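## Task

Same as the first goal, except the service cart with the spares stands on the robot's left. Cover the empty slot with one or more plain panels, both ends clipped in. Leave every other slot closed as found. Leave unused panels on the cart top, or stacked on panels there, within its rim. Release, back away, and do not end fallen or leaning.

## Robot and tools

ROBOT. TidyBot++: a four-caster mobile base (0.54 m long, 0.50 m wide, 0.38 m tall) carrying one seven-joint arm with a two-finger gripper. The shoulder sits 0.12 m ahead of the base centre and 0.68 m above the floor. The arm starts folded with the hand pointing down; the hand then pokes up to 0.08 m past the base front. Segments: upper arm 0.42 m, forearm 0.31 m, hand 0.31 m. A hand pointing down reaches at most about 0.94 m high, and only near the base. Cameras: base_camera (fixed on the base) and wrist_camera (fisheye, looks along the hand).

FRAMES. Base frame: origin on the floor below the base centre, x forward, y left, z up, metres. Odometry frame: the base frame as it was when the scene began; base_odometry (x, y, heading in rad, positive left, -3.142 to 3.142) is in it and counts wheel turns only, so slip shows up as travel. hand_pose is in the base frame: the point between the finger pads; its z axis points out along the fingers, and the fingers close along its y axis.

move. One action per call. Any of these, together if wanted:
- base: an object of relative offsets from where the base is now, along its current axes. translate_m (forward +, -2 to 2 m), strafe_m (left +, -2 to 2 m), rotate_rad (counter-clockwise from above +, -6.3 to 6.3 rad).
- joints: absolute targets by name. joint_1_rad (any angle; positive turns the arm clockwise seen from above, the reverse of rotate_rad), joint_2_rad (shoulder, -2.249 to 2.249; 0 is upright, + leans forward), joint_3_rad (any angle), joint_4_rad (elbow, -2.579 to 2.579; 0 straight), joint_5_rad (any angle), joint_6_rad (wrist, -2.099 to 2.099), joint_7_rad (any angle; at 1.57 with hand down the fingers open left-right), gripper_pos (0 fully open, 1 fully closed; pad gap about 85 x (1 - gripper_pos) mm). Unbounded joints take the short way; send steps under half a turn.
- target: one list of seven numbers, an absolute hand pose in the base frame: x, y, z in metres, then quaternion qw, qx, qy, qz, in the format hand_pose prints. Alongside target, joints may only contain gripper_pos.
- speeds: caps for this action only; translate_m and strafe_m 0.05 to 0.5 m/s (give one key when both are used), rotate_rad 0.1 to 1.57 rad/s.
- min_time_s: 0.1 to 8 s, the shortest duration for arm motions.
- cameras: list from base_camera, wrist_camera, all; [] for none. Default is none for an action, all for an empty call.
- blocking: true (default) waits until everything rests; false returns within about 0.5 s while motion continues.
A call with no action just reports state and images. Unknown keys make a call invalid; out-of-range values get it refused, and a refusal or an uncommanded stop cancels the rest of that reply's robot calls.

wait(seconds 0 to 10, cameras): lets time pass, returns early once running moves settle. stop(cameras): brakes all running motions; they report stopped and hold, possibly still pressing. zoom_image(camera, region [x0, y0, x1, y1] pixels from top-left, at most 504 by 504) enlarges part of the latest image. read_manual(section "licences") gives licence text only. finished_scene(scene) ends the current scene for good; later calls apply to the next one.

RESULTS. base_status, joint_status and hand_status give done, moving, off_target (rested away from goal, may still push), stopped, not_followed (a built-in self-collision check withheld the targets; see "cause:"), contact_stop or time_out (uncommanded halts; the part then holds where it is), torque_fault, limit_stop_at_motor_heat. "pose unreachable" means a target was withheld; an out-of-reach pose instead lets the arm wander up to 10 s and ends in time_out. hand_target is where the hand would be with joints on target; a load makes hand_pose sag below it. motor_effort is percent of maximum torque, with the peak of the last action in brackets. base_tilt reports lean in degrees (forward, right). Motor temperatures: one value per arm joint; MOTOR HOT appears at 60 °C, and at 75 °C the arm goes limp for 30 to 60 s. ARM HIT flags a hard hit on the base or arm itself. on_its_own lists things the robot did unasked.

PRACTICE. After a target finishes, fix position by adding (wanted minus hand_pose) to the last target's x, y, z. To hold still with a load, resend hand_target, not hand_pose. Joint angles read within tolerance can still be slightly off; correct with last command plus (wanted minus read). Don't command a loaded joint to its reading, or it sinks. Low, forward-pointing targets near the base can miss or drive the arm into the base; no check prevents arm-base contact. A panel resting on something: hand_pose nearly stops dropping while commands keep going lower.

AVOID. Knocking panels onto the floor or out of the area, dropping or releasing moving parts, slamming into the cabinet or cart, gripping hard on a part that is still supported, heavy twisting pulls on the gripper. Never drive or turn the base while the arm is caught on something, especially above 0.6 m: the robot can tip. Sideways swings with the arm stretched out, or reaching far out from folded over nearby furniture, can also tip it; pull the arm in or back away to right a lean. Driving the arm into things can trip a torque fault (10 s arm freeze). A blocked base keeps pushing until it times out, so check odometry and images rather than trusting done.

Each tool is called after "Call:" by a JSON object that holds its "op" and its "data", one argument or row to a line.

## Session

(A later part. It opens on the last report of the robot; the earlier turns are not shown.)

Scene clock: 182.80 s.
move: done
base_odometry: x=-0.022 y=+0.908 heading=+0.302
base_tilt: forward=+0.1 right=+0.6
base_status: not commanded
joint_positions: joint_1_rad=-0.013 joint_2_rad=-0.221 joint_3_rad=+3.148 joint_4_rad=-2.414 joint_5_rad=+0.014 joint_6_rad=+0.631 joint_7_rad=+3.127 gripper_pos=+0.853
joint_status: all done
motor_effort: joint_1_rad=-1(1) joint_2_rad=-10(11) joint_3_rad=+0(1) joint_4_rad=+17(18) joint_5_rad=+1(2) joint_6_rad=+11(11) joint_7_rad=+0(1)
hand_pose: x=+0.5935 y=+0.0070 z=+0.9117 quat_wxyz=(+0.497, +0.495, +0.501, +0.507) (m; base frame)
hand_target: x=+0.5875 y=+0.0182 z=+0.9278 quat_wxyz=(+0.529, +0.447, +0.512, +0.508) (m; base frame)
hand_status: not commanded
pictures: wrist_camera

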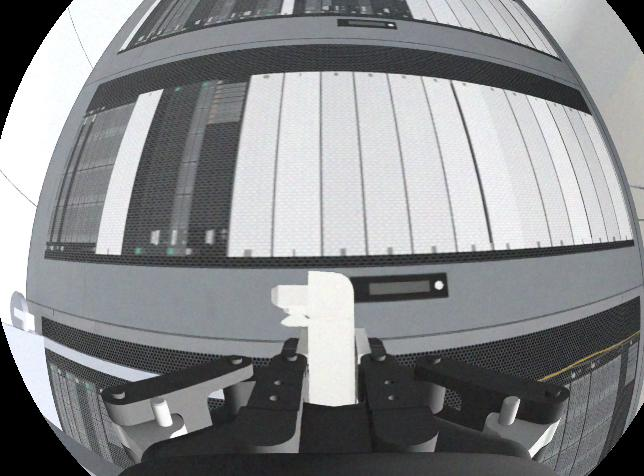

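Call:
{"op": "move", "data": {
  "joints": {"joint_4_rad": -2.45, "joint_6_rad": 0.725},
  "min_time_s": 0.6
}}

Call:
{"op": "move", "data": {
  "joints": {"joint_4_rad": -2.465, "joint_6_rad": 0.735},
  "min_time_s": 0.6,
  "cameras": ["wrist_camera"]
}}

Scene clock: 183.77 s.
move: done
base_odometry: x=-0.022 y=+0.908 heading=+0.302
base_tilt: forward=+0.0 right=+0.6
base_status: not commanded
joint_positions: joint_1_rad=-0.013 joint_2_rad=-0.221 joint_3_rad=+3.148 joint_4_rad=-2.423 joint_5_rad=+0.014 joint_6_rad=+0.649 joint_7_rad=+3.127 gripper_pos=+0.853
joint_status: all done
motor_effort: joint_1_rad=-1(1) joint_2_rad=-9(10) joint_3_rad=+0(1) joint_4_rad=+16(17) joint_5_rad=+1(1) joint_6_rad=+9(11) joint_7_rad=+0(1)
hand_pose: x=+0.5918 y=+0.0071 z=+0.9120 quat_wxyz=(+0.499, +0.493, +0.498, +0.509) (m; base frame)
hand_target: x=+0.5848 y=+0.0182 z=+0.9225 quat_wxyz=(+0.527, +0.449, +0.514, +0.507) (m; base frame)
hand_status: not commanded
pictures: none

Scene clock: 184.63 s.
move: done
base_odometry: x=-0.022 y=+0.908 heading=+0.302
base_tilt: forward=+0.1 right=+0.6
base_status: not commanded
joint_positions: joint_1_rad=-0.013 joint_2_rad=-0.221 joint_3_rad=+3.148 joint_4_rad=-2.433 joint_5_rad=+0.014 joint_6_rad=+0.666 joint_7_rad=+3.127 gripper_pos=+0.853
joint_status: all done
motor_effort: joint_1_rad=-1(1) joint_2_rad=-9(10) joint_3_rad=+0(1) joint_4_rad=+15(16) joint_5_rad=+0(2) joint_6_rad=+9(10) joint_7_rad=-1(1)
hand_pose: x=+0.5900 y=+0.0071 z=+0.9122 quat_wxyz=(+0.501, +0.491, +0.496, +0.511) (m; base frame)
hand_target: x=+0.5820 y=+0.0183 z=+0.9172 quat_wxyz=(+0.526, +0.450, +0.515, +0.506) (m; base frame)
hand_status: not commanded
pictures: wrist_camera

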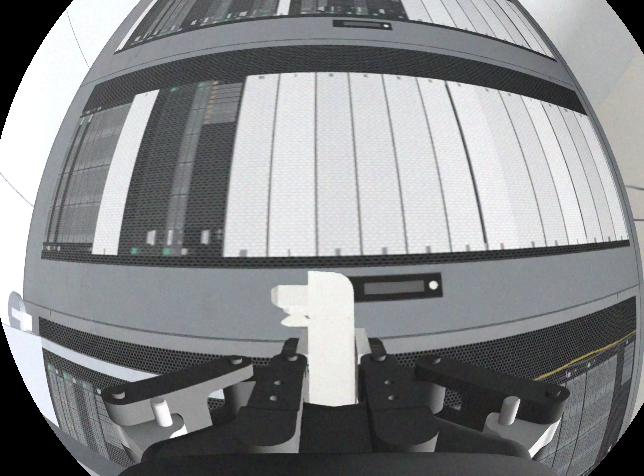

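Call:
{"op": "move", "data": {
  "joints": {"gripper_pos": 0.7},
  "cameras": ["wrist_camera"]
}}

Call:
{"op": "zoom_image", "data": {
  "camera": "wrist_camera",
  "region": [220, 240, 440, 440]
}}

Scene clock: 185.57 s.
move: done
base_odometry: x=-0.022 y=+0.908 heading=+0.302
base_tilt: forward=+0.1 right=+0.6
base_status: not commanded
joint_positions: joint_1_rad=-0.013 joint_2_rad=-0.221 joint_3_rad=+3.148 joint_4_rad=-2.445 joint_5_rad=+0.014 joint_6_rad=+0.667 joint_7_rad=+3.127 gripper_pos=+0.700
joint_status: all done
motor_effort: joint_1_rad=-1(1) joint_2_rad=-9(10) joint_3_rad=+0(1) joint_4_rad=+16(16) joint_5_rad=+1(1) joint_6_rad=+10(10) joint_7_rad=+0(1)
hand_pose: x=+0.5877 y=+0.0071 z=+0.9058 quat_wxyz=(+0.498, +0.494, +0.499, +0.509) (m; base frame)
hand_target: x=+0.5820 y=+0.0183 z=+0.9172 quat_wxyz=(+0.526, +0.450, +0.515, +0.506) (m; base frame)
hand_status: not commanded
pictures: wrist_camera

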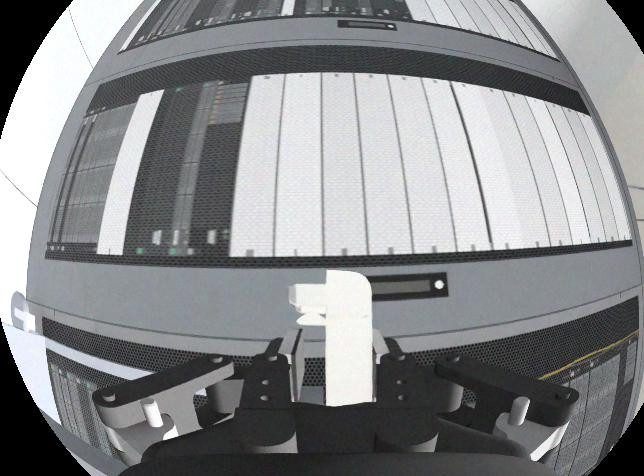

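Scaled by 2.291.

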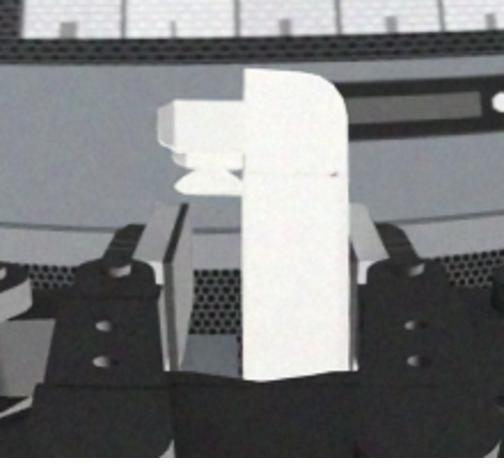

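Call:
{"op": "move", "data": {
  "joints": {"gripper_pos": 0.58}
}}

Call:
{"op": "move", "data": {
  "base": {"translate_m": -0.12},
  "speeds": {"translate_m": 0.15},
  "cameras": ["wrist_camera"]
}}

Scene clock: 186.30 s.
move: done
base_odometry: x=-0.022 y=+0.908 heading=+0.302
base_tilt: forward=+0.1 right=+0.6
base_status: not commanded
joint_positions: joint_1_rad=-0.013 joint_2_rad=-0.221 joint_3_rad=+3.148 joint_4_rad=-2.445 joint_5_rad=+0.014 joint_6_rad=+0.667 joint_7_rad=+3.127 gripper_pos=+0.580
joint_status: all done
motor_effort: joint_1_rad=-1(1) joint_2_rad=-9(10) joint_3_rad=+0(1) joint_4_rad=+16(16) joint_5_rad=+1(1) joint_6_rad=+10(10) joint_7_rad=-1(1)
hand_pose: x=+0.5877 y=+0.0071 z=+0.9058 quat_wxyz=(+0.498, +0.494, +0.499, +0.509) (m; base frame)
hand_target: x=+0.5820 y=+0.0183 z=+0.9172 quat_wxyz=(+0.526, +0.450, +0.515, +0.506) (m; base frame)
hand_status: not commanded
pictures: none

Scene clock: 187.80 s.
move: done
base_odometry: x=-0.137 y=+0.872 heading=+0.302
base_tilt: forward=+0.0 right=+0.6
base_status: done
joint_positions: joint_1_rad=-0.013 joint_2_rad=-0.223 joint_3_rad=+3.148 joint_4_rad=-2.446 joint_5_rad=+0.014 joint_6_rad=+0.667 joint_7_rad=+3.127 gripper_pos=+0.580
joint_status: not commanded
motor_effort: joint_1_rad=-1(1) joint_2_rad=-10(12) joint_3_rad=+0(1) joint_4_rad=+16(17) joint_5_rad=+0(1) joint_6_rad=+10(10) joint_7_rad=-1(1)
hand_pose: x=+0.5870 y=+0.0071 z=+0.9061 quat_wxyz=(+0.499, +0.493, +0.499, +0.509) (m; base frame)
hand_target: x=+0.5820 y=+0.0183 z=+0.9172 quat_wxyz=(+0.526, +0.450, +0.515, +0.506) (m; base frame)
hand_status: not commanded
pictures: wrist_camera

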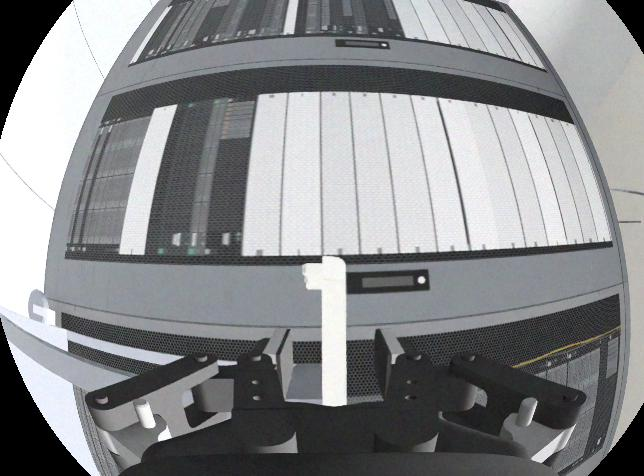

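Call:
{"op": "move", "data": {
  "joints": {"joint_2_rad": -0.2, "joint_4_rad": -1.3, "joint_6_rad": -0.54, "gripper_pos": 0.3},
  "cameras": []
}}

Call:
{"op": "move", "data": {
  "base": {"translate_m": 0.0, "strafe_m": 0.014, "rotate_rad": -0.302},
  "joints": {"joint_2_rad": 0.07, "joint_4_rad": -1.02, "joint_6_rad": -1.6, "joint_7_rad": 3.14},
  "min_time_s": 1.5,
  "cameras": ["wrist_camera"]
}}

Scene clock: 191.70 s.
move: done
base_odometry: x=-0.137 y=+0.872 heading=+0.302
base_tilt: forward=+0.0 right=+0.6
base_status: not commanded
joint_positions: joint_1_rad=-0.013 joint_2_rad=-0.222 joint_3_rad=+3.148 joint_4_rad=-1.314 joint_5_rad=+0.014 joint_6_rad=-0.480 joint_7_rad=+3.127 gripper_pos=+0.300
joint_status: all done
motor_effort: joint_1_rad=-1(2) joint_2_rad=-11(14) joint_3_rad=+0(1) joint_4_rad=+17(20) joint_5_rad=+0(2) joint_6_rad=+10(11) joint_7_rad=-1(1)
hand_pose: x=+0.6167 y=+0.0021 z=+1.2370 quat_wxyz=(+0.499, +0.501, +0.499, +0.501) (m; base frame)
hand_target: x=+0.6261 y=+0.0002 z=+1.2154 quat_wxyz=(+0.507, +0.496, +0.537, +0.457) (m; base frame)
hand_status: not commanded
pictures: none
No camera images: "cameras" was empty.

Scene clock: 193.90 s.
move: done
base_odometry: x=-0.141 y=+0.886 heading=+0.000
base_tilt: forward=+0.1 right=+0.6
base_status: done
joint_positions: joint_1_rad=-0.014 joint_2_rad=+0.048 joint_3_rad=+3.149 joint_4_rad=-1.033 joint_5_rad=+0.014 joint_6_rad=-1.541 joint_7_rad=+3.127 gripper_pos=+0.300
joint_status: all done
motor_effort: joint_1_rad=-1(3) joint_2_rad=-17(19) joint_3_rad=+0(4) joint_4_rad=+15(18) joint_5_rad=+1(2) joint_6_rad=+5(10) joint_7_rad=-1(2)
hand_pose: x=+0.5712 y=+0.0000 z=+0.9797 quat_wxyz=(+0.185, +0.687, +0.679, +0.179) (m; base frame)
hand_target: x=+0.5631 y=-0.0076 z=+0.9672 quat_wxyz=(+0.174, +0.689, +0.689, +0.142) (m; base frame)
hand_status: not commanded
pictures: wrist_camera

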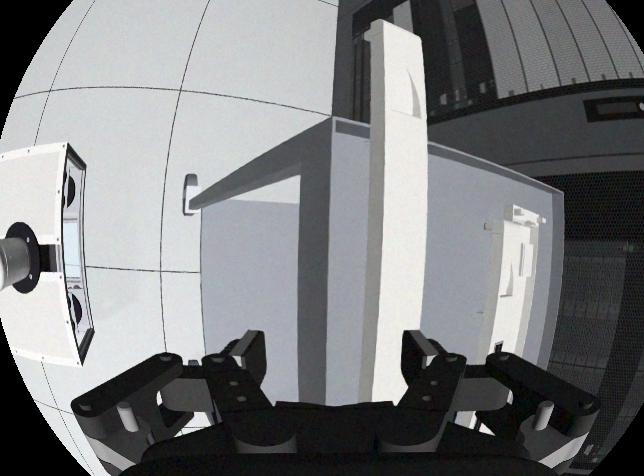

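Call:
{"op": "move", "data": {
  "base": {"strafe_m": -0.017, "translate_m": 0.1},
  "joints": {"joint_2_rad": 0.135, "joint_4_rad": -0.92, "joint_6_rad": -2.05, "joint_7_rad": 3.17, "gripper_pos": 0.38},
  "min_time_s": 1.0,
  "cameras": ["wrist_camera"]
}}

Scene clock: 196.23 s.
move: done
base_odometry: x=-0.041 y=+0.869 heading=-0.001
base_tilt: forward=+0.1 right=+0.6
base_status: done
joint_positions: joint_1_rad=-0.014 joint_2_rad=+0.124 joint_3_rad=+3.149 joint_4_rad=-0.935 joint_5_rad=+0.014 joint_6_rad=-1.992 joint_7_rad=+3.127 gripper_pos=+0.380
joint_status: all done
motor_effort: joint_1_rad=-1(2) joint_2_rad=-17(21) joint_3_rad=+0(1) joint_4_rad=+13(15) joint_5_rad=+0(2) joint_6_rad=+1(6) joint_7_rad=-1(1)
hand_pose: x=+0.4734 y=-0.0001 z=+0.9433 quat_wxyz=(+0.037, +0.711, +0.701, +0.028) (m; base frame)
hand_target: x=+0.4605 y=-0.0073 z=+0.9430 quat_wxyz=(+0.029, +0.700, +0.714, -0.003) (m; base frame)
hand_status: not commanded
pictures: wrist_camera

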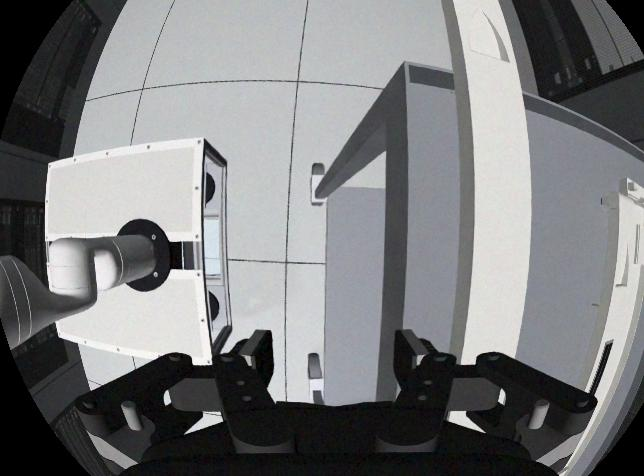

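Call:
{"op": "move", "data": {
  "base": {"translate_m": 0.092},
  "speeds": {"translate_m": 0.15},
  "cameras": ["wrist_camera"]
}}

Scene clock: 198.37 s.
move: done
base_odometry: x=+0.051 y=+0.868 heading=-0.001
base_tilt: forward=+0.1 right=+0.6
base_status: done
joint_positions: joint_1_rad=-0.014 joint_2_rad=+0.126 joint_3_rad=+3.149 joint_4_rad=-0.934 joint_5_rad=+0.014 joint_6_rad=-1.998 joint_7_rad=+3.127 gripper_pos=+0.380
joint_status: not commanded
motor_effort: joint_1_rad=-1(1) joint_2_rad=-17(20) joint_3_rad=+0(1) joint_4_rad=+12(13) joint_5_rad=+1(2) joint_6_rad=+2(2) joint_7_rad=+0(1)
hand_pose: x=+0.4722 y=-0.0001 z=+0.9426 quat_wxyz=(+0.034, +0.712, +0.701, +0.025) (m; base frame)
hand_target: x=+0.4605 y=-0.0073 z=+0.9430 quat_wxyz=(+0.029, +0.700, +0.714, -0.003) (m; base frame)
hand_status: not commanded
pictures: wrist_camera

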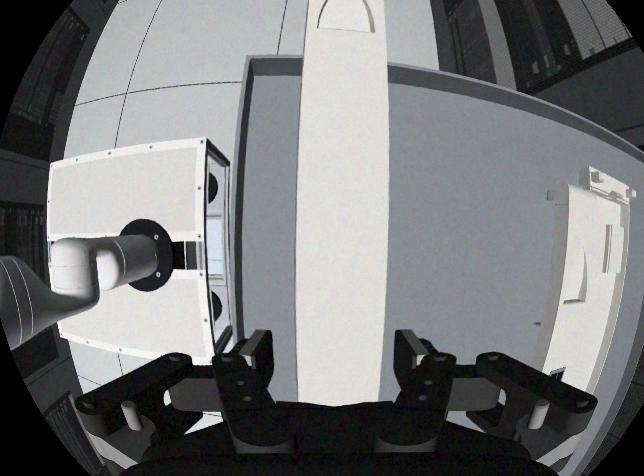

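Call:
{"op": "move", "data": {
  "base": {"translate_m": 0.003},
  "joints": {"joint_2_rad": 0.18, "joint_4_rad": -1.015, "joint_6_rad": -1.93},
  "min_time_s": 1.0,
  "cameras": ["wrist_camera"]
}}

Scene clock: 199.97 s.
move: done
base_odometry: x=+0.054 y=+0.868 heading=-0.001
base_tilt: forward=+0.1 right=+0.6
base_status: done
joint_positions: joint_1_rad=-0.014 joint_2_rad=+0.155 joint_3_rad=+3.149 joint_4_rad=-0.996 joint_5_rad=+0.014 joint_6_rad=-1.982 joint_7_rad=+3.127 gripper_pos=+0.380
joint_status: all done
motor_effort: joint_1_rad=-1(2) joint_2_rad=-18(20) joint_3_rad=+0(0) joint_4_rad=+13(14) joint_5_rad=+0(2) joint_6_rad=+1(2) joint_7_rad=-1(1)
hand_pose: x=+0.4738 y=-0.0001 z=+0.9144 quat_wxyz=(+0.008, +0.712, +0.702, -0.002) (m; base frame)
hand_target: x=+0.4920 y=-0.0075 z=+0.9002 quat_wxyz=(+0.023, +0.698, +0.716, -0.011) (m; base frame)
hand_status: not commanded
pictures: wrist_camera

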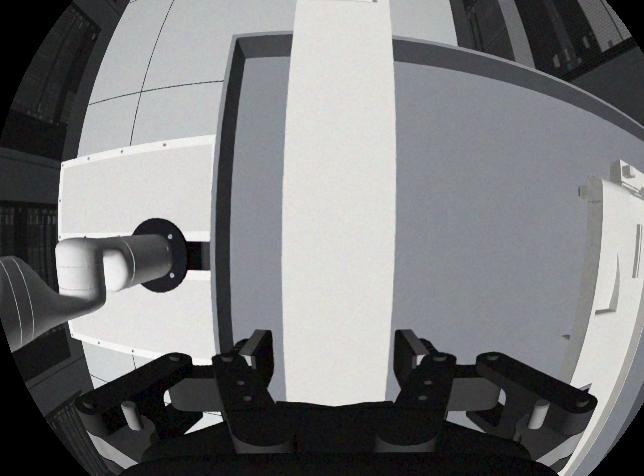

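Call:
{"op": "move", "data": {
  "joints": {"gripper_pos": 0.65},
  "cameras": ["wrist_camera"]
}}

Scene clock: 200.87 s.
move: off_target
base_odometry: x=+0.054 y=+0.868 heading=-0.001
base_tilt: forward=+0.1 right=+0.6
base_status: not commanded
joint_positions: joint_1_rad=-0.014 joint_2_rad=+0.154 joint_3_rad=+3.149 joint_4_rad=-0.995 joint_5_rad=+0.014 joint_6_rad=-1.981 joint_7_rad=+3.127 gripper_pos=+0.555
joint_status: gripper_pos off_target (ended at +0.555, target +0.650)
motor_effort: joint_1_rad=-1(2) joint_2_rad=-15(18) joint_3_rad=+0(1) joint_4_rad=+10(13) joint_5_rad=+1(1) joint_6_rad=+1(3) joint_7_rad=+0(1)
hand_pose: x=+0.4741 y=-0.0001 z=+0.9151 quat_wxyz=(+0.009, +0.712, +0.702, -0.001) (m; base frame)
hand_target: x=+0.4920 y=-0.0075 z=+0.9002 quat_wxyz=(+0.023, +0.698, +0.716, -0.011) (m; base frame)
hand_status: not commanded
pictures: wrist_camera

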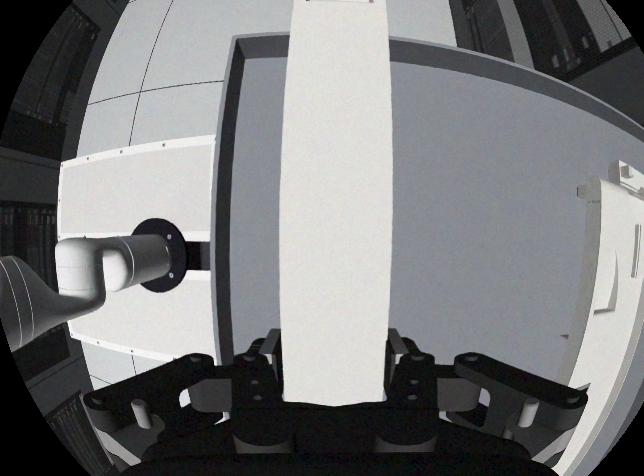

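Call:
{"op": "move", "data": {
  "joints": {"joint_2_rad": 0.045, "joint_4_rad": -0.861, "joint_6_rad": -1.9, "gripper_pos": 0.75},
  "min_time_s": 1.5,
  "cameras": ["wrist_camera"]
}}

Scene clock: 203.23 s.
move: off_target
base_odometry: x=+0.054 y=+0.868 heading=-0.001
base_tilt: forward=+0.1 right=+0.6
base_status: not commanded
joint_positions: joint_1_rad=-0.014 joint_2_rad=+0.059 joint_3_rad=+3.149 joint_4_rad=-0.877 joint_5_rad=+0.014 joint_6_rad=-1.966 joint_7_rad=+3.127 gripper_pos=+0.555
joint_status: gripper_pos off_target (ended at +0.555, target +0.750); the others done
motor_effort: joint_1_rad=-1(1) joint_2_rad=-15(20) joint_3_rad=+0(0) joint_4_rad=+13(14) joint_5_rad=+1(1) joint_6_rad=+3(4) joint_7_rad=-1(1)
hand_pose: x=+0.4709 y=-0.0003 z=+0.9859 quat_wxyz=(+0.088, +0.707, +0.697, +0.081) (m; base frame)
hand_target: x=+0.4879 y=-0.0079 z=+1.0024 quat_wxyz=(+0.134, +0.690, +0.704, +0.102) (m; base frame)
hand_status: not commanded
pictures: wrist_camera

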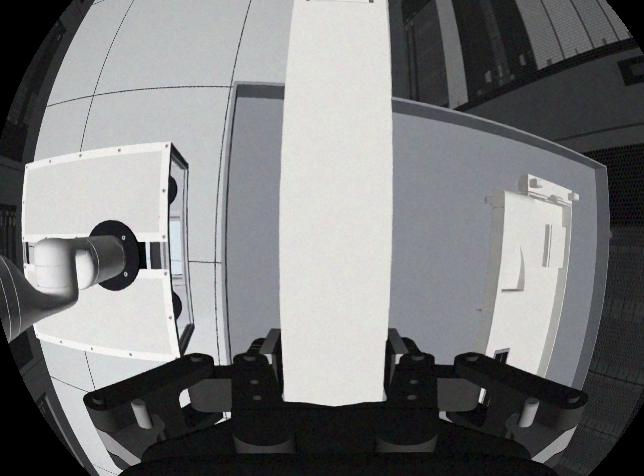

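Call:
{"op": "move", "data": {
  "base": {"translate_m": -0.2},
  "joints": {"joint_2_rad": -0.231, "joint_4_rad": -1.319, "joint_6_rad": -0.401},
  "min_time_s": 2.0,
  "cameras": ["wrist_camera"]
}}

Scene clock: 206.07 s.
move: done
base_odometry: x=-0.146 y=+0.869 heading=-0.002
base_tilt: forward=+0.0 right=+0.6
base_status: done
joint_positions: joint_1_rad=-0.014 joint_2_rad=-0.216 joint_3_rad=+3.149 joint_4_rad=-1.303 joint_5_rad=+0.014 joint_6_rad=-0.492 joint_7_rad=+3.127 gripper_pos=+0.555
joint_status: all done
motor_effort: joint_1_rad=-1(2) joint_2_rad=-11(19) joint_3_rad=+0(2) joint_4_rad=+18(19) joint_5_rad=+0(2) joint_6_rad=+11(11) joint_7_rad=+0(2)
hand_pose: x=+0.6187 y=+0.0018 z=+1.2363 quat_wxyz=(+0.497, +0.503, +0.501, +0.499) (m; base frame)
hand_target: x=+0.6114 y=+0.0018 z=+1.2629 quat_wxyz=(+0.540, +0.463, +0.495, +0.500) (m; base frame)
hand_status: not commanded
pictures: wrist_camera

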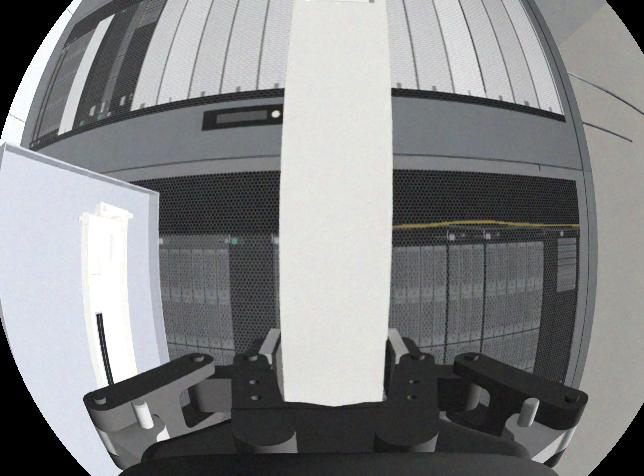

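Call:
{"op": "move", "data": {
  "base": {"translate_m": 0.13, "strafe_m": -0.98, "rotate_rad": -0.03},
  "cameras": ["wrist_camera"]
}}

Scene clock: 209.97 s.
move: done
base_odometry: x=-0.018 y=-0.112 heading=-0.032
base_tilt: forward=+0.1 right=+0.6
base_status: done
joint_positions: joint_1_rad=-0.014 joint_2_rad=-0.216 joint_3_rad=+3.147 joint_4_rad=-1.303 joint_5_rad=+0.014 joint_6_rad=-0.488 joint_7_rad=+3.127 gripper_pos=+0.555
joint_status: not commanded
motor_effort: joint_1_rad=-1(2) joint_2_rad=-12(12) joint_3_rad=+0(3) joint_4_rad=+18(18) joint_5_rad=+0(1) joint_6_rad=+11(11) joint_7_rad=-1(1)
hand_pose: x=+0.6186 y=+0.0028 z=+1.2373 quat_wxyz=(+0.497, +0.502, +0.501, +0.500) (m; base frame)
hand_target: x=+0.6114 y=+0.0018 z=+1.2629 quat_wxyz=(+0.540, +0.463, +0.495, +0.500) (m; base frame)
hand_status: not commanded
pictures: wrist_camera

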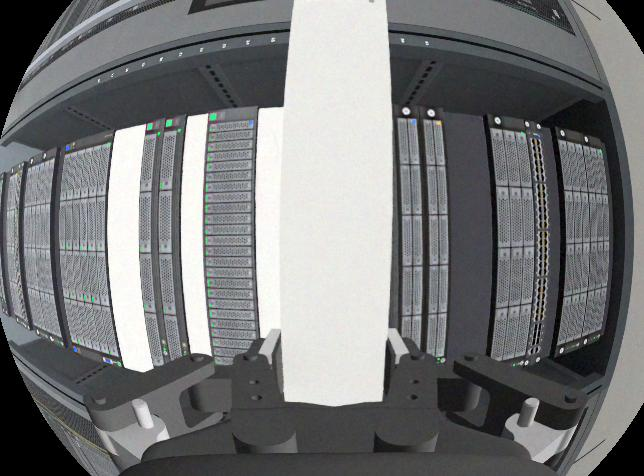

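Call:
{"op": "move", "data": {
  "base": {"translate_m": 0.2},
  "cameras": ["wrist_camera"]
}}

Call:
{"op": "zoom_image", "data": {
  "camera": "wrist_camera",
  "region": [180, 0, 480, 160]
}}

Scene clock: 211.80 s.
move: done
base_odometry: x=+0.182 y=-0.118 heading=-0.032
base_tilt: forward=+0.1 right=+0.6
base_status: done
joint_positions: joint_1_rad=-0.014 joint_2_rad=-0.221 joint_3_rad=+3.147 joint_4_rad=-1.306 joint_5_rad=+0.014 joint_6_rad=-0.486 joint_7_rad=+3.127 gripper_pos=+0.555
joint_status: not commanded
motor_effort: joint_1_rad=-1(1) joint_2_rad=-12(15) joint_3_rad=+0(1) joint_4_rad=+18(19) joint_5_rad=+1(1) joint_6_rad=+11(12) joint_7_rad=-1(1)
hand_pose: x=+0.6162 y=+0.0028 z=+1.2390 quat_wxyz=(+0.499, +0.500, +0.500, +0.501) (m; base frame)
hand_target: x=+0.6114 y=+0.0018 z=+1.2629 quat_wxyz=(+0.540, +0.463, +0.495, +0.500) (m; base frame)
hand_status: not commanded
pictures: wrist_camera

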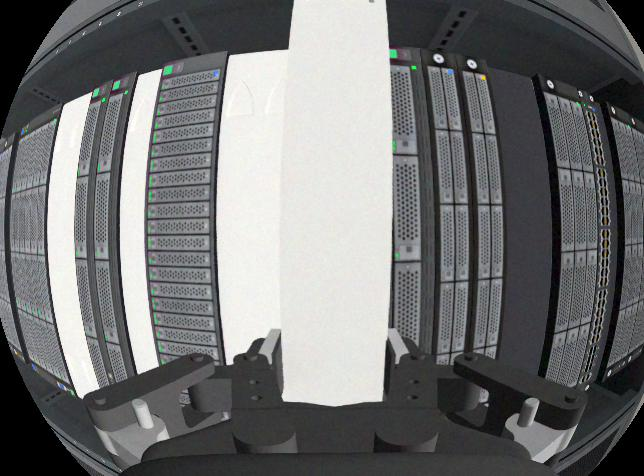

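Scaled by 1.680.

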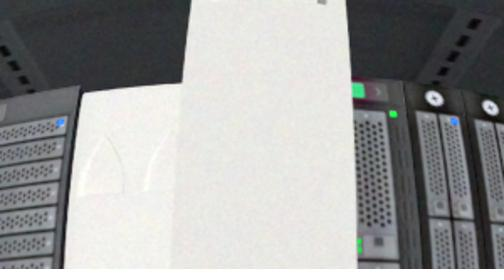

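Call:
{"op": "zoom_image", "data": {
  "camera": "wrist_camera",
  "region": [190, 30, 250, 90]
}}

Call:
{"op": "zoom_image", "data": {
  "camera": "wrist_camera",
  "region": [190, 170, 250, 230]
}}

Call:
{"op": "zoom_image", "data": {
  "camera": "wrist_camera",
  "region": [190, 290, 250, 350]
}}

Call:
{"op": "zoom_image", "data": {
  "camera": "wrist_camera",
  "region": [390, 30, 450, 90]
}}

Call:
{"op": "zoom_image", "data": {
  "camera": "wrist_camera",
  "region": [390, 170, 450, 230]
}}

Call:
{"op": "zoom_image", "data": {
  "camera": "wrist_camera",
  "region": [390, 290, 450, 350]
}}

Call:
{"op": "zoom_image", "data": {
  "camera": "wrist_camera",
  "region": [265, 0, 405, 120]
}}

Call:
{"op": "zoom_image", "data": {
  "camera": "wrist_camera",
  "region": [265, 200, 405, 340]
}}

Scaled by 8.400.

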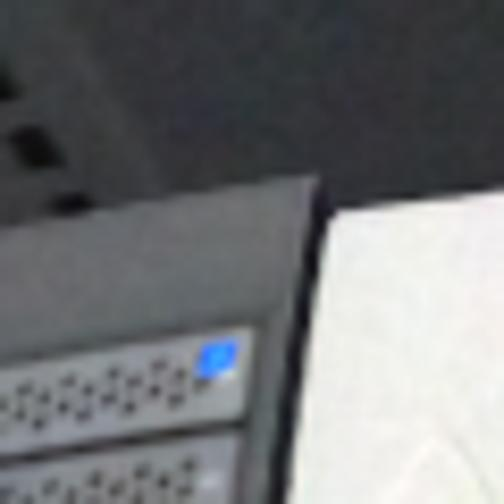

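Scaled by 8.400.

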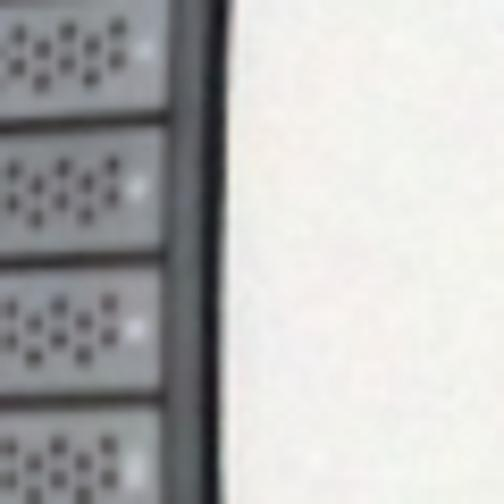

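Scaled by 8.400.

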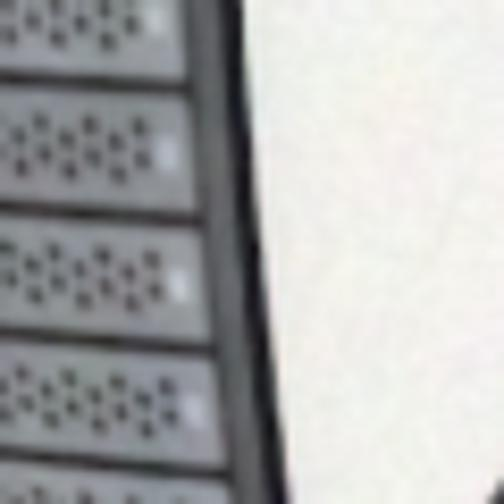

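Scaled by 8.400.

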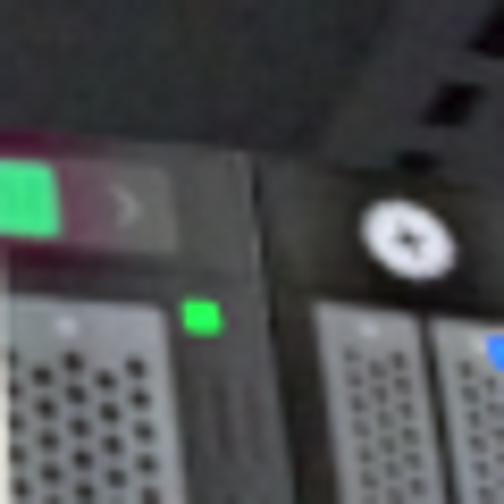

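Scaled by 8.400.

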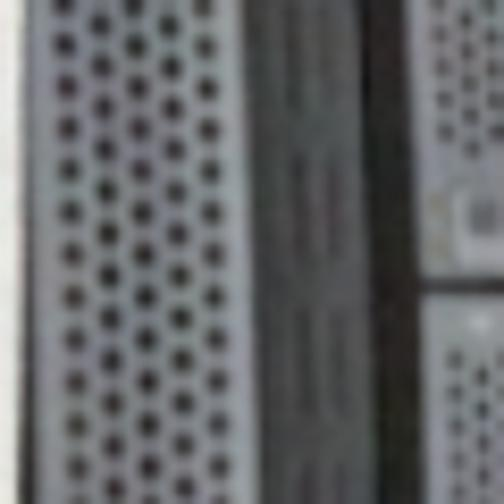

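Scaled by 8.400.

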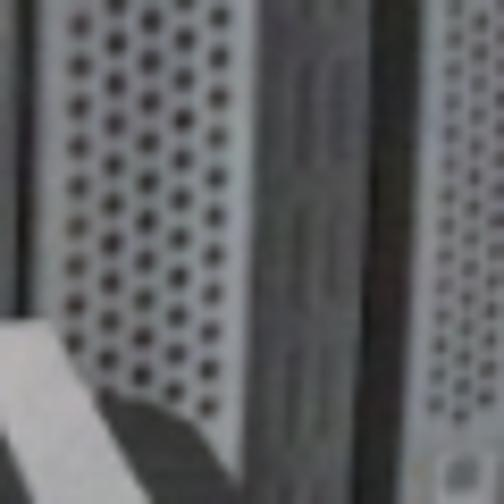

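Scaled by 3.600.

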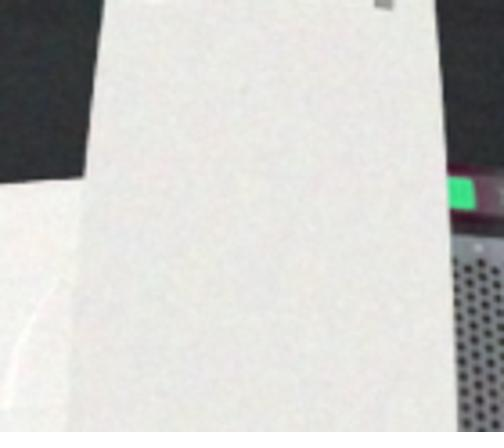

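Scaled by 3.600.

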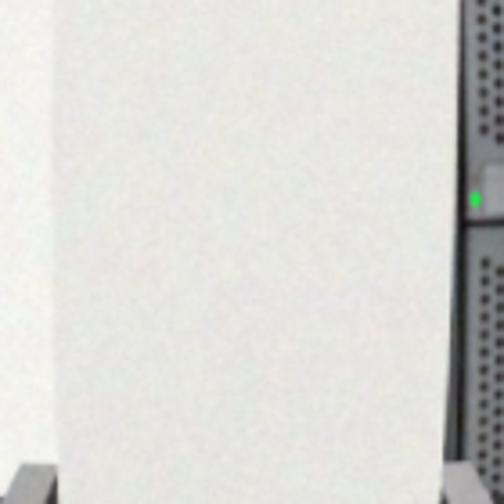

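Call:
{"op": "move", "data": {
  "base": {"translate_m": 0.0756, "strafe_m": 0.1335, "rotate_rad": -0.185},
  "joints": {"joint_7_rad": 3.23},
  "cameras": ["wrist_camera"]
}}

Call:
{"op": "zoom_image", "data": {
  "camera": "wrist_camera",
  "region": [180, 0, 300, 120]
}}

Call:
{"op": "zoom_image", "data": {
  "camera": "wrist_camera",
  "region": [180, 120, 300, 240]
}}

Call:
{"op": "zoom_image", "data": {
  "camera": "wrist_camera",
  "region": [180, 230, 300, 350]
}}

Call:
{"op": "zoom_image", "data": {
  "camera": "wrist_camera",
  "region": [370, 0, 490, 120]
}}

Call:
{"op": "zoom_image", "data": {
  "camera": "wrist_camera",
  "region": [370, 120, 490, 240]
}}

Call:
{"op": "zoom_image", "data": {
  "camera": "wrist_camera",
  "region": [370, 230, 490, 350]
}}

Scene clock: 217.30 s.
move: done
base_odometry: x=+0.262 y=+0.013 heading=-0.218
base_tilt: forward=+0.1 right=+0.6
base_status: done
joint_positions: joint_1_rad=-0.014 joint_2_rad=-0.222 joint_3_rad=+3.149 joint_4_rad=-1.306 joint_5_rad=+0.014 joint_6_rad=-0.485 joint_7_rad=+3.182 gripper_pos=+0.555
joint_status: all done
motor_effort: joint_1_rad=-1(3) joint_2_rad=-11(14) joint_3_rad=+0(3) joint_4_rad=+18(19) joint_5_rad=+1(1) joint_6_rad=+11(11) joint_7_rad=-1(1)
hand_pose: x=+0.6156 y=+0.0016 z=+1.2396 quat_wxyz=(+0.513, +0.487, +0.512, +0.487) (m; base frame)
hand_target: x=+0.6114 y=+0.0018 z=+1.2629 quat_wxyz=(+0.554, +0.448, +0.508, +0.483) (m; base frame)
hand_status: not commanded
pictures: wrist_camera

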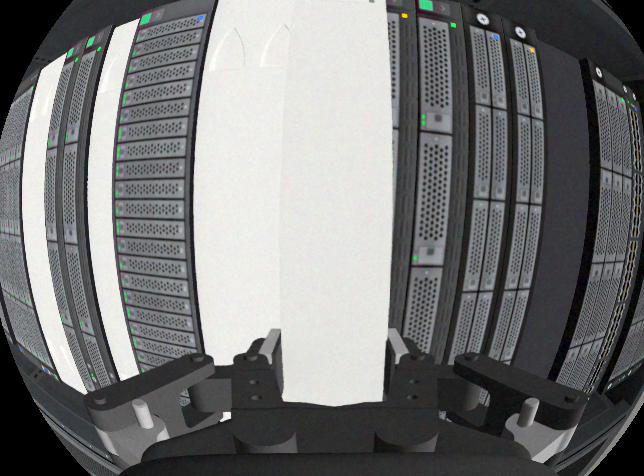

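Scaled by 4.200.

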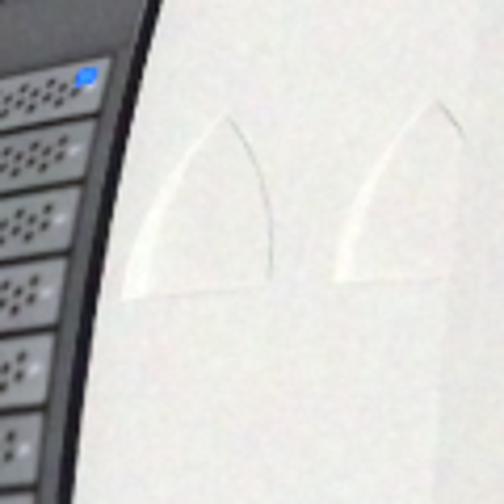

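Scaled by 4.200.

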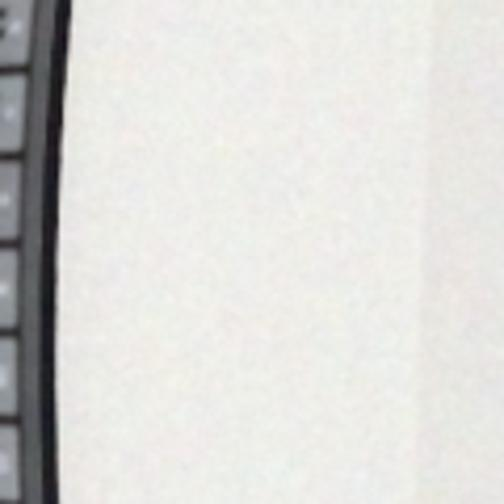

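Scaled by 4.200.

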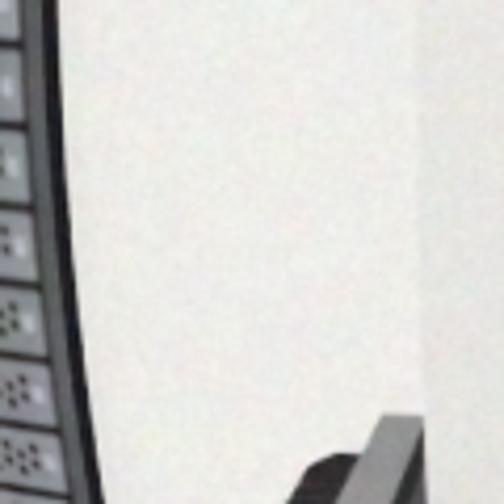

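Scaled by 4.200.

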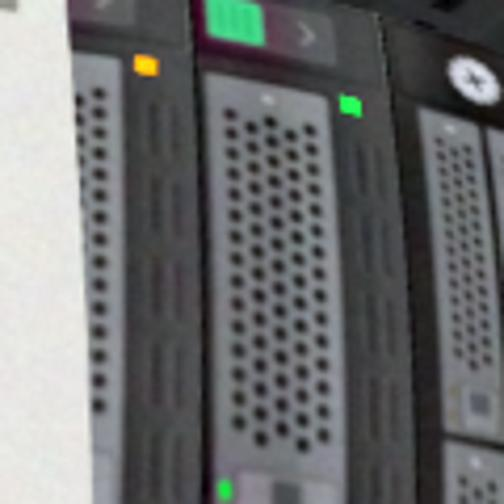

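Scaled by 4.200.

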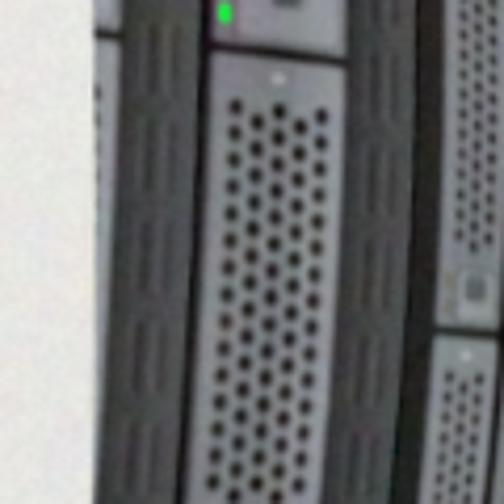

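Scaled by 4.200.

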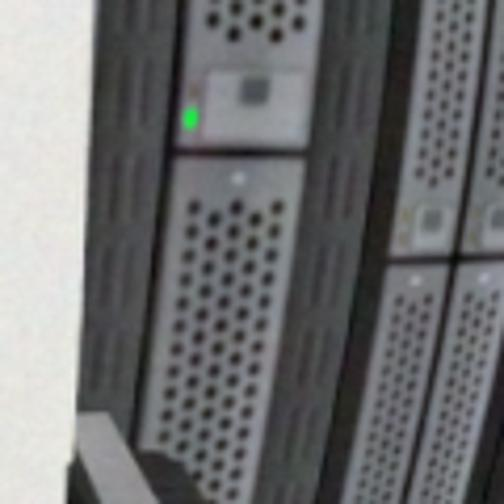

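Call:
{"op": "move", "data": {
  "joints": {"joint_7_rad": 3.095},
  "cameras": ["wrist_camera"]
}}

Call:
{"op": "zoom_image", "data": {
  "camera": "wrist_camera",
  "region": [290, 0, 400, 60]
}}

Call:
{"op": "zoom_image", "data": {
  "camera": "wrist_camera",
  "region": [180, 0, 300, 120]
}}

Call:
{"op": "zoom_image", "data": {
  "camera": "wrist_camera",
  "region": [180, 230, 300, 350]
}}

Call:
{"op": "zoom_image", "data": {
  "camera": "wrist_camera",
  "region": [400, 60, 480, 140]
}}

Call:
{"op": "zoom_image", "data": {
  "camera": "wrist_camera",
  "region": [400, 250, 480, 330]
}}

Scene clock: 219.73 s.
move: done
base_odometry: x=+0.262 y=+0.013 heading=-0.218
base_tilt: forward=+0.1 right=+0.6
base_status: not commanded
joint_positions: joint_1_rad=-0.014 joint_2_rad=-0.222 joint_3_rad=+3.149 joint_4_rad=-1.306 joint_5_rad=+0.014 joint_6_rad=-0.485 joint_7_rad=+3.100 gripper_pos=+0.555
joint_status: all done
motor_effort: joint_1_rad=-1(1) joint_2_rad=-11(12) joint_3_rad=+0(1) joint_4_rad=+18(18) joint_5_rad=+1(2) joint_6_rad=+11(11) joint_7_rad=-1(1)
hand_pose: x=+0.6156 y=+0.0016 z=+1.2396 quat_wxyz=(+0.492, +0.507, +0.492, +0.508) (m; base frame)
hand_target: x=+0.6114 y=+0.0018 z=+1.2629 quat_wxyz=(+0.521, +0.481, +0.477, +0.520) (m; base frame)
hand_status: not commanded
pictures: wrist_camera

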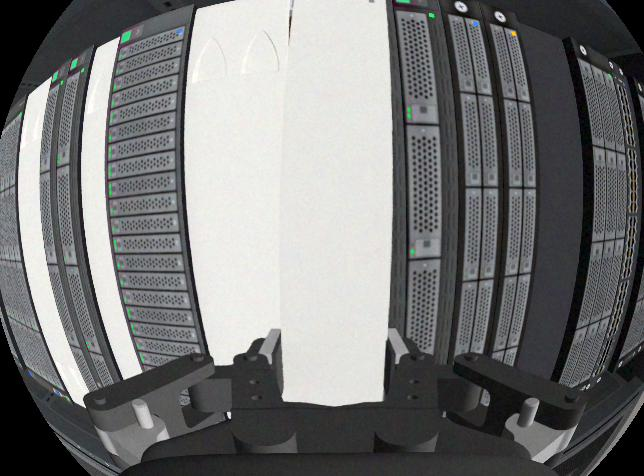

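Scaled by 4.582.

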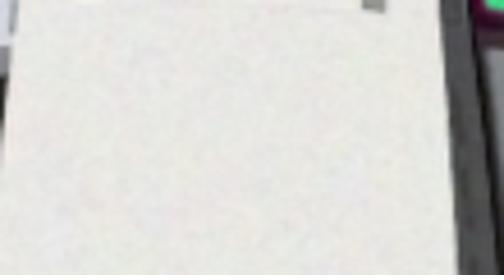

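Scaled by 4.200.

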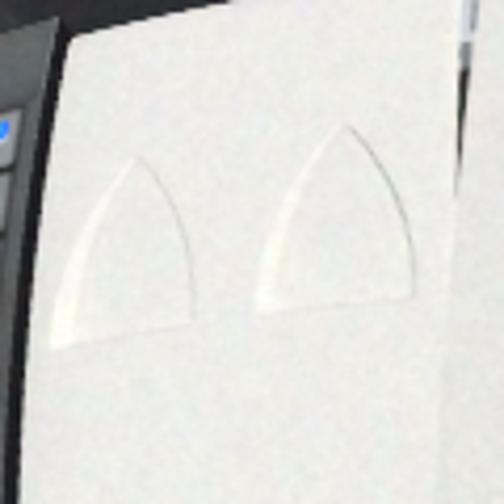

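Scaled by 4.200.

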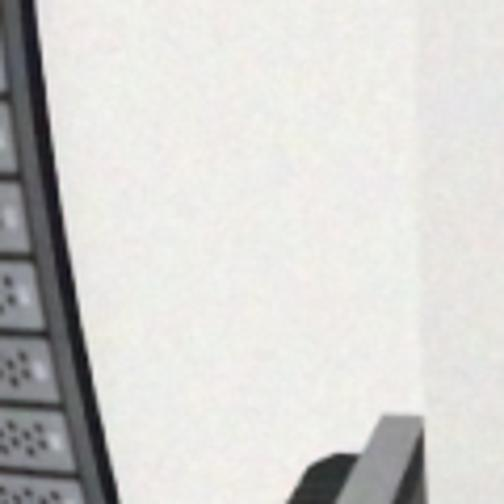

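Scaled by 6.300.

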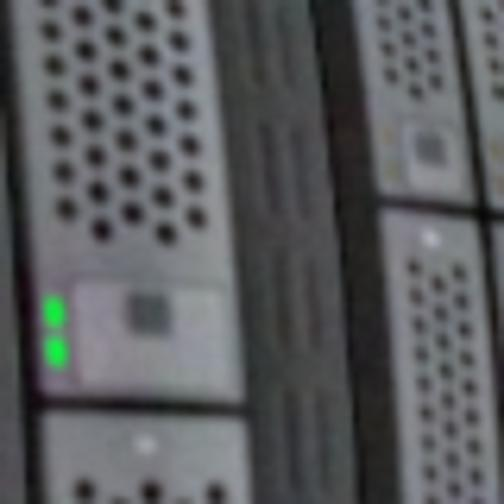

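Scaled by 6.300.

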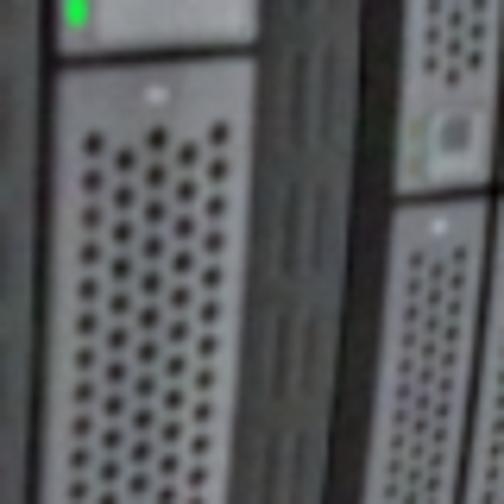

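Call:
{"op": "move", "data": {
  "base": {"translate_m": 0.0681, "strafe_m": 0.0175},
  "speeds": {"translate_m": 0.1},
  "joints": {"joint_7_rad": 3.205},
  "cameras": ["wrist_camera"]
}}

Call:
{"op": "zoom_image", "data": {
  "camera": "wrist_camera",
  "region": [140, 0, 300, 160]
}}

Call:
{"op": "zoom_image", "data": {
  "camera": "wrist_camera",
  "region": [140, 160, 240, 260]
}}

Call:
{"op": "zoom_image", "data": {
  "camera": "wrist_camera",
  "region": [140, 250, 240, 350]
}}

Call:
{"op": "zoom_image", "data": {
  "camera": "wrist_camera",
  "region": [380, 0, 540, 160]
}}

Call:
{"op": "zoom_image", "data": {
  "camera": "wrist_camera",
  "region": [380, 160, 500, 260]
}}

Call:
{"op": "zoom_image", "data": {
  "camera": "wrist_camera",
  "region": [380, 250, 500, 350]
}}

Scene clock: 222.50 s.
move: done
base_odometry: x=+0.333 y=+0.015 heading=-0.218
base_tilt: forward=+0.1 right=+0.6
base_status: done
joint_positions: joint_1_rad=-0.014 joint_2_rad=-0.225 joint_3_rad=+3.149 joint_4_rad=-1.306 joint_5_rad=+0.014 joint_6_rad=-0.485 joint_7_rad=+3.181 gripper_pos=+0.555
joint_status: all done
motor_effort: joint_1_rad=-1(2) joint_2_rad=-11(14) joint_3_rad=+0(1) joint_4_rad=+18(19) joint_5_rad=+1(1) joint_6_rad=+11(11) joint_7_rad=-1(1)
hand_pose: x=+0.6139 y=+0.0016 z=+1.2412 quat_wxyz=(+0.514, +0.486, +0.511, +0.488) (m; base frame)
hand_target: x=+0.6114 y=+0.0018 z=+1.2629 quat_wxyz=(+0.548, +0.454, +0.503, +0.490) (m; base frame)
hand_status: not commanded
pictures: wrist_camera

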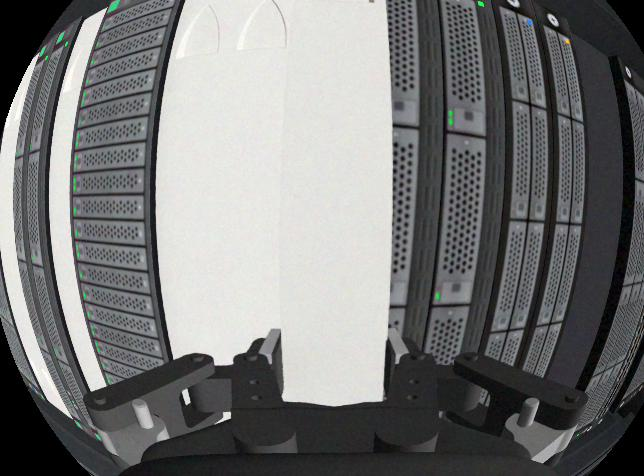

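Scaled by 3.150.

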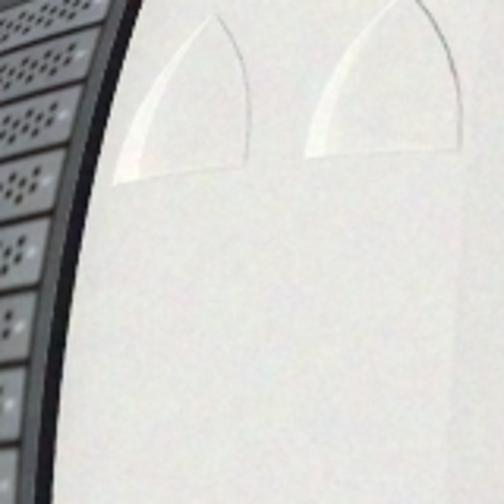

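Scaled by 5.040.

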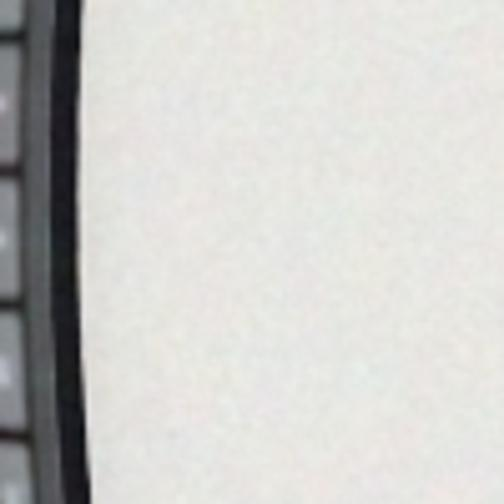

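Scaled by 5.040.

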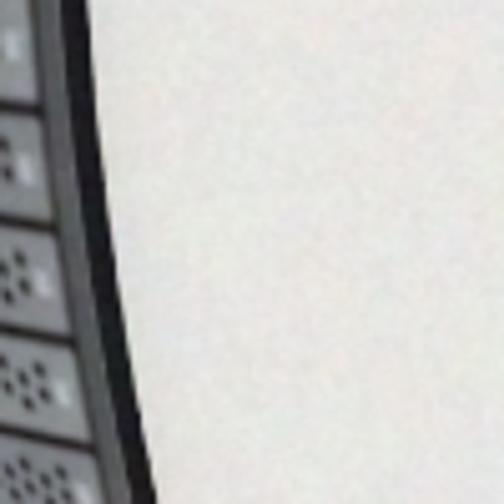

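Scaled by 3.150.

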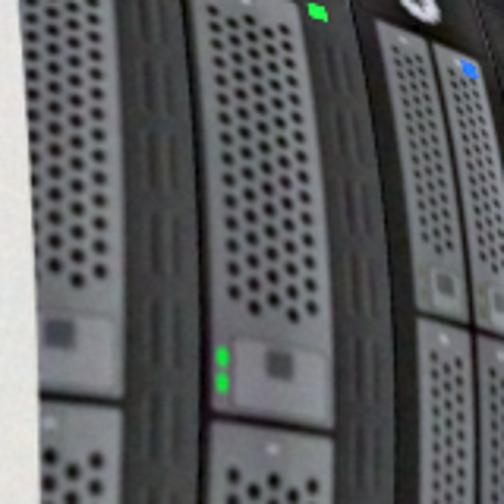

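Scaled by 4.200.

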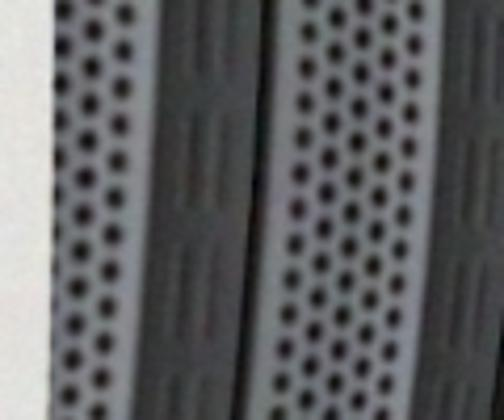

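Scaled by 4.200.

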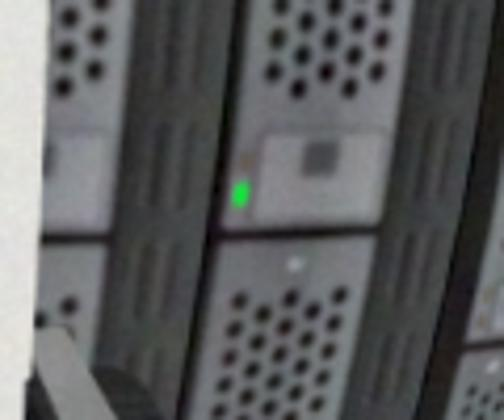

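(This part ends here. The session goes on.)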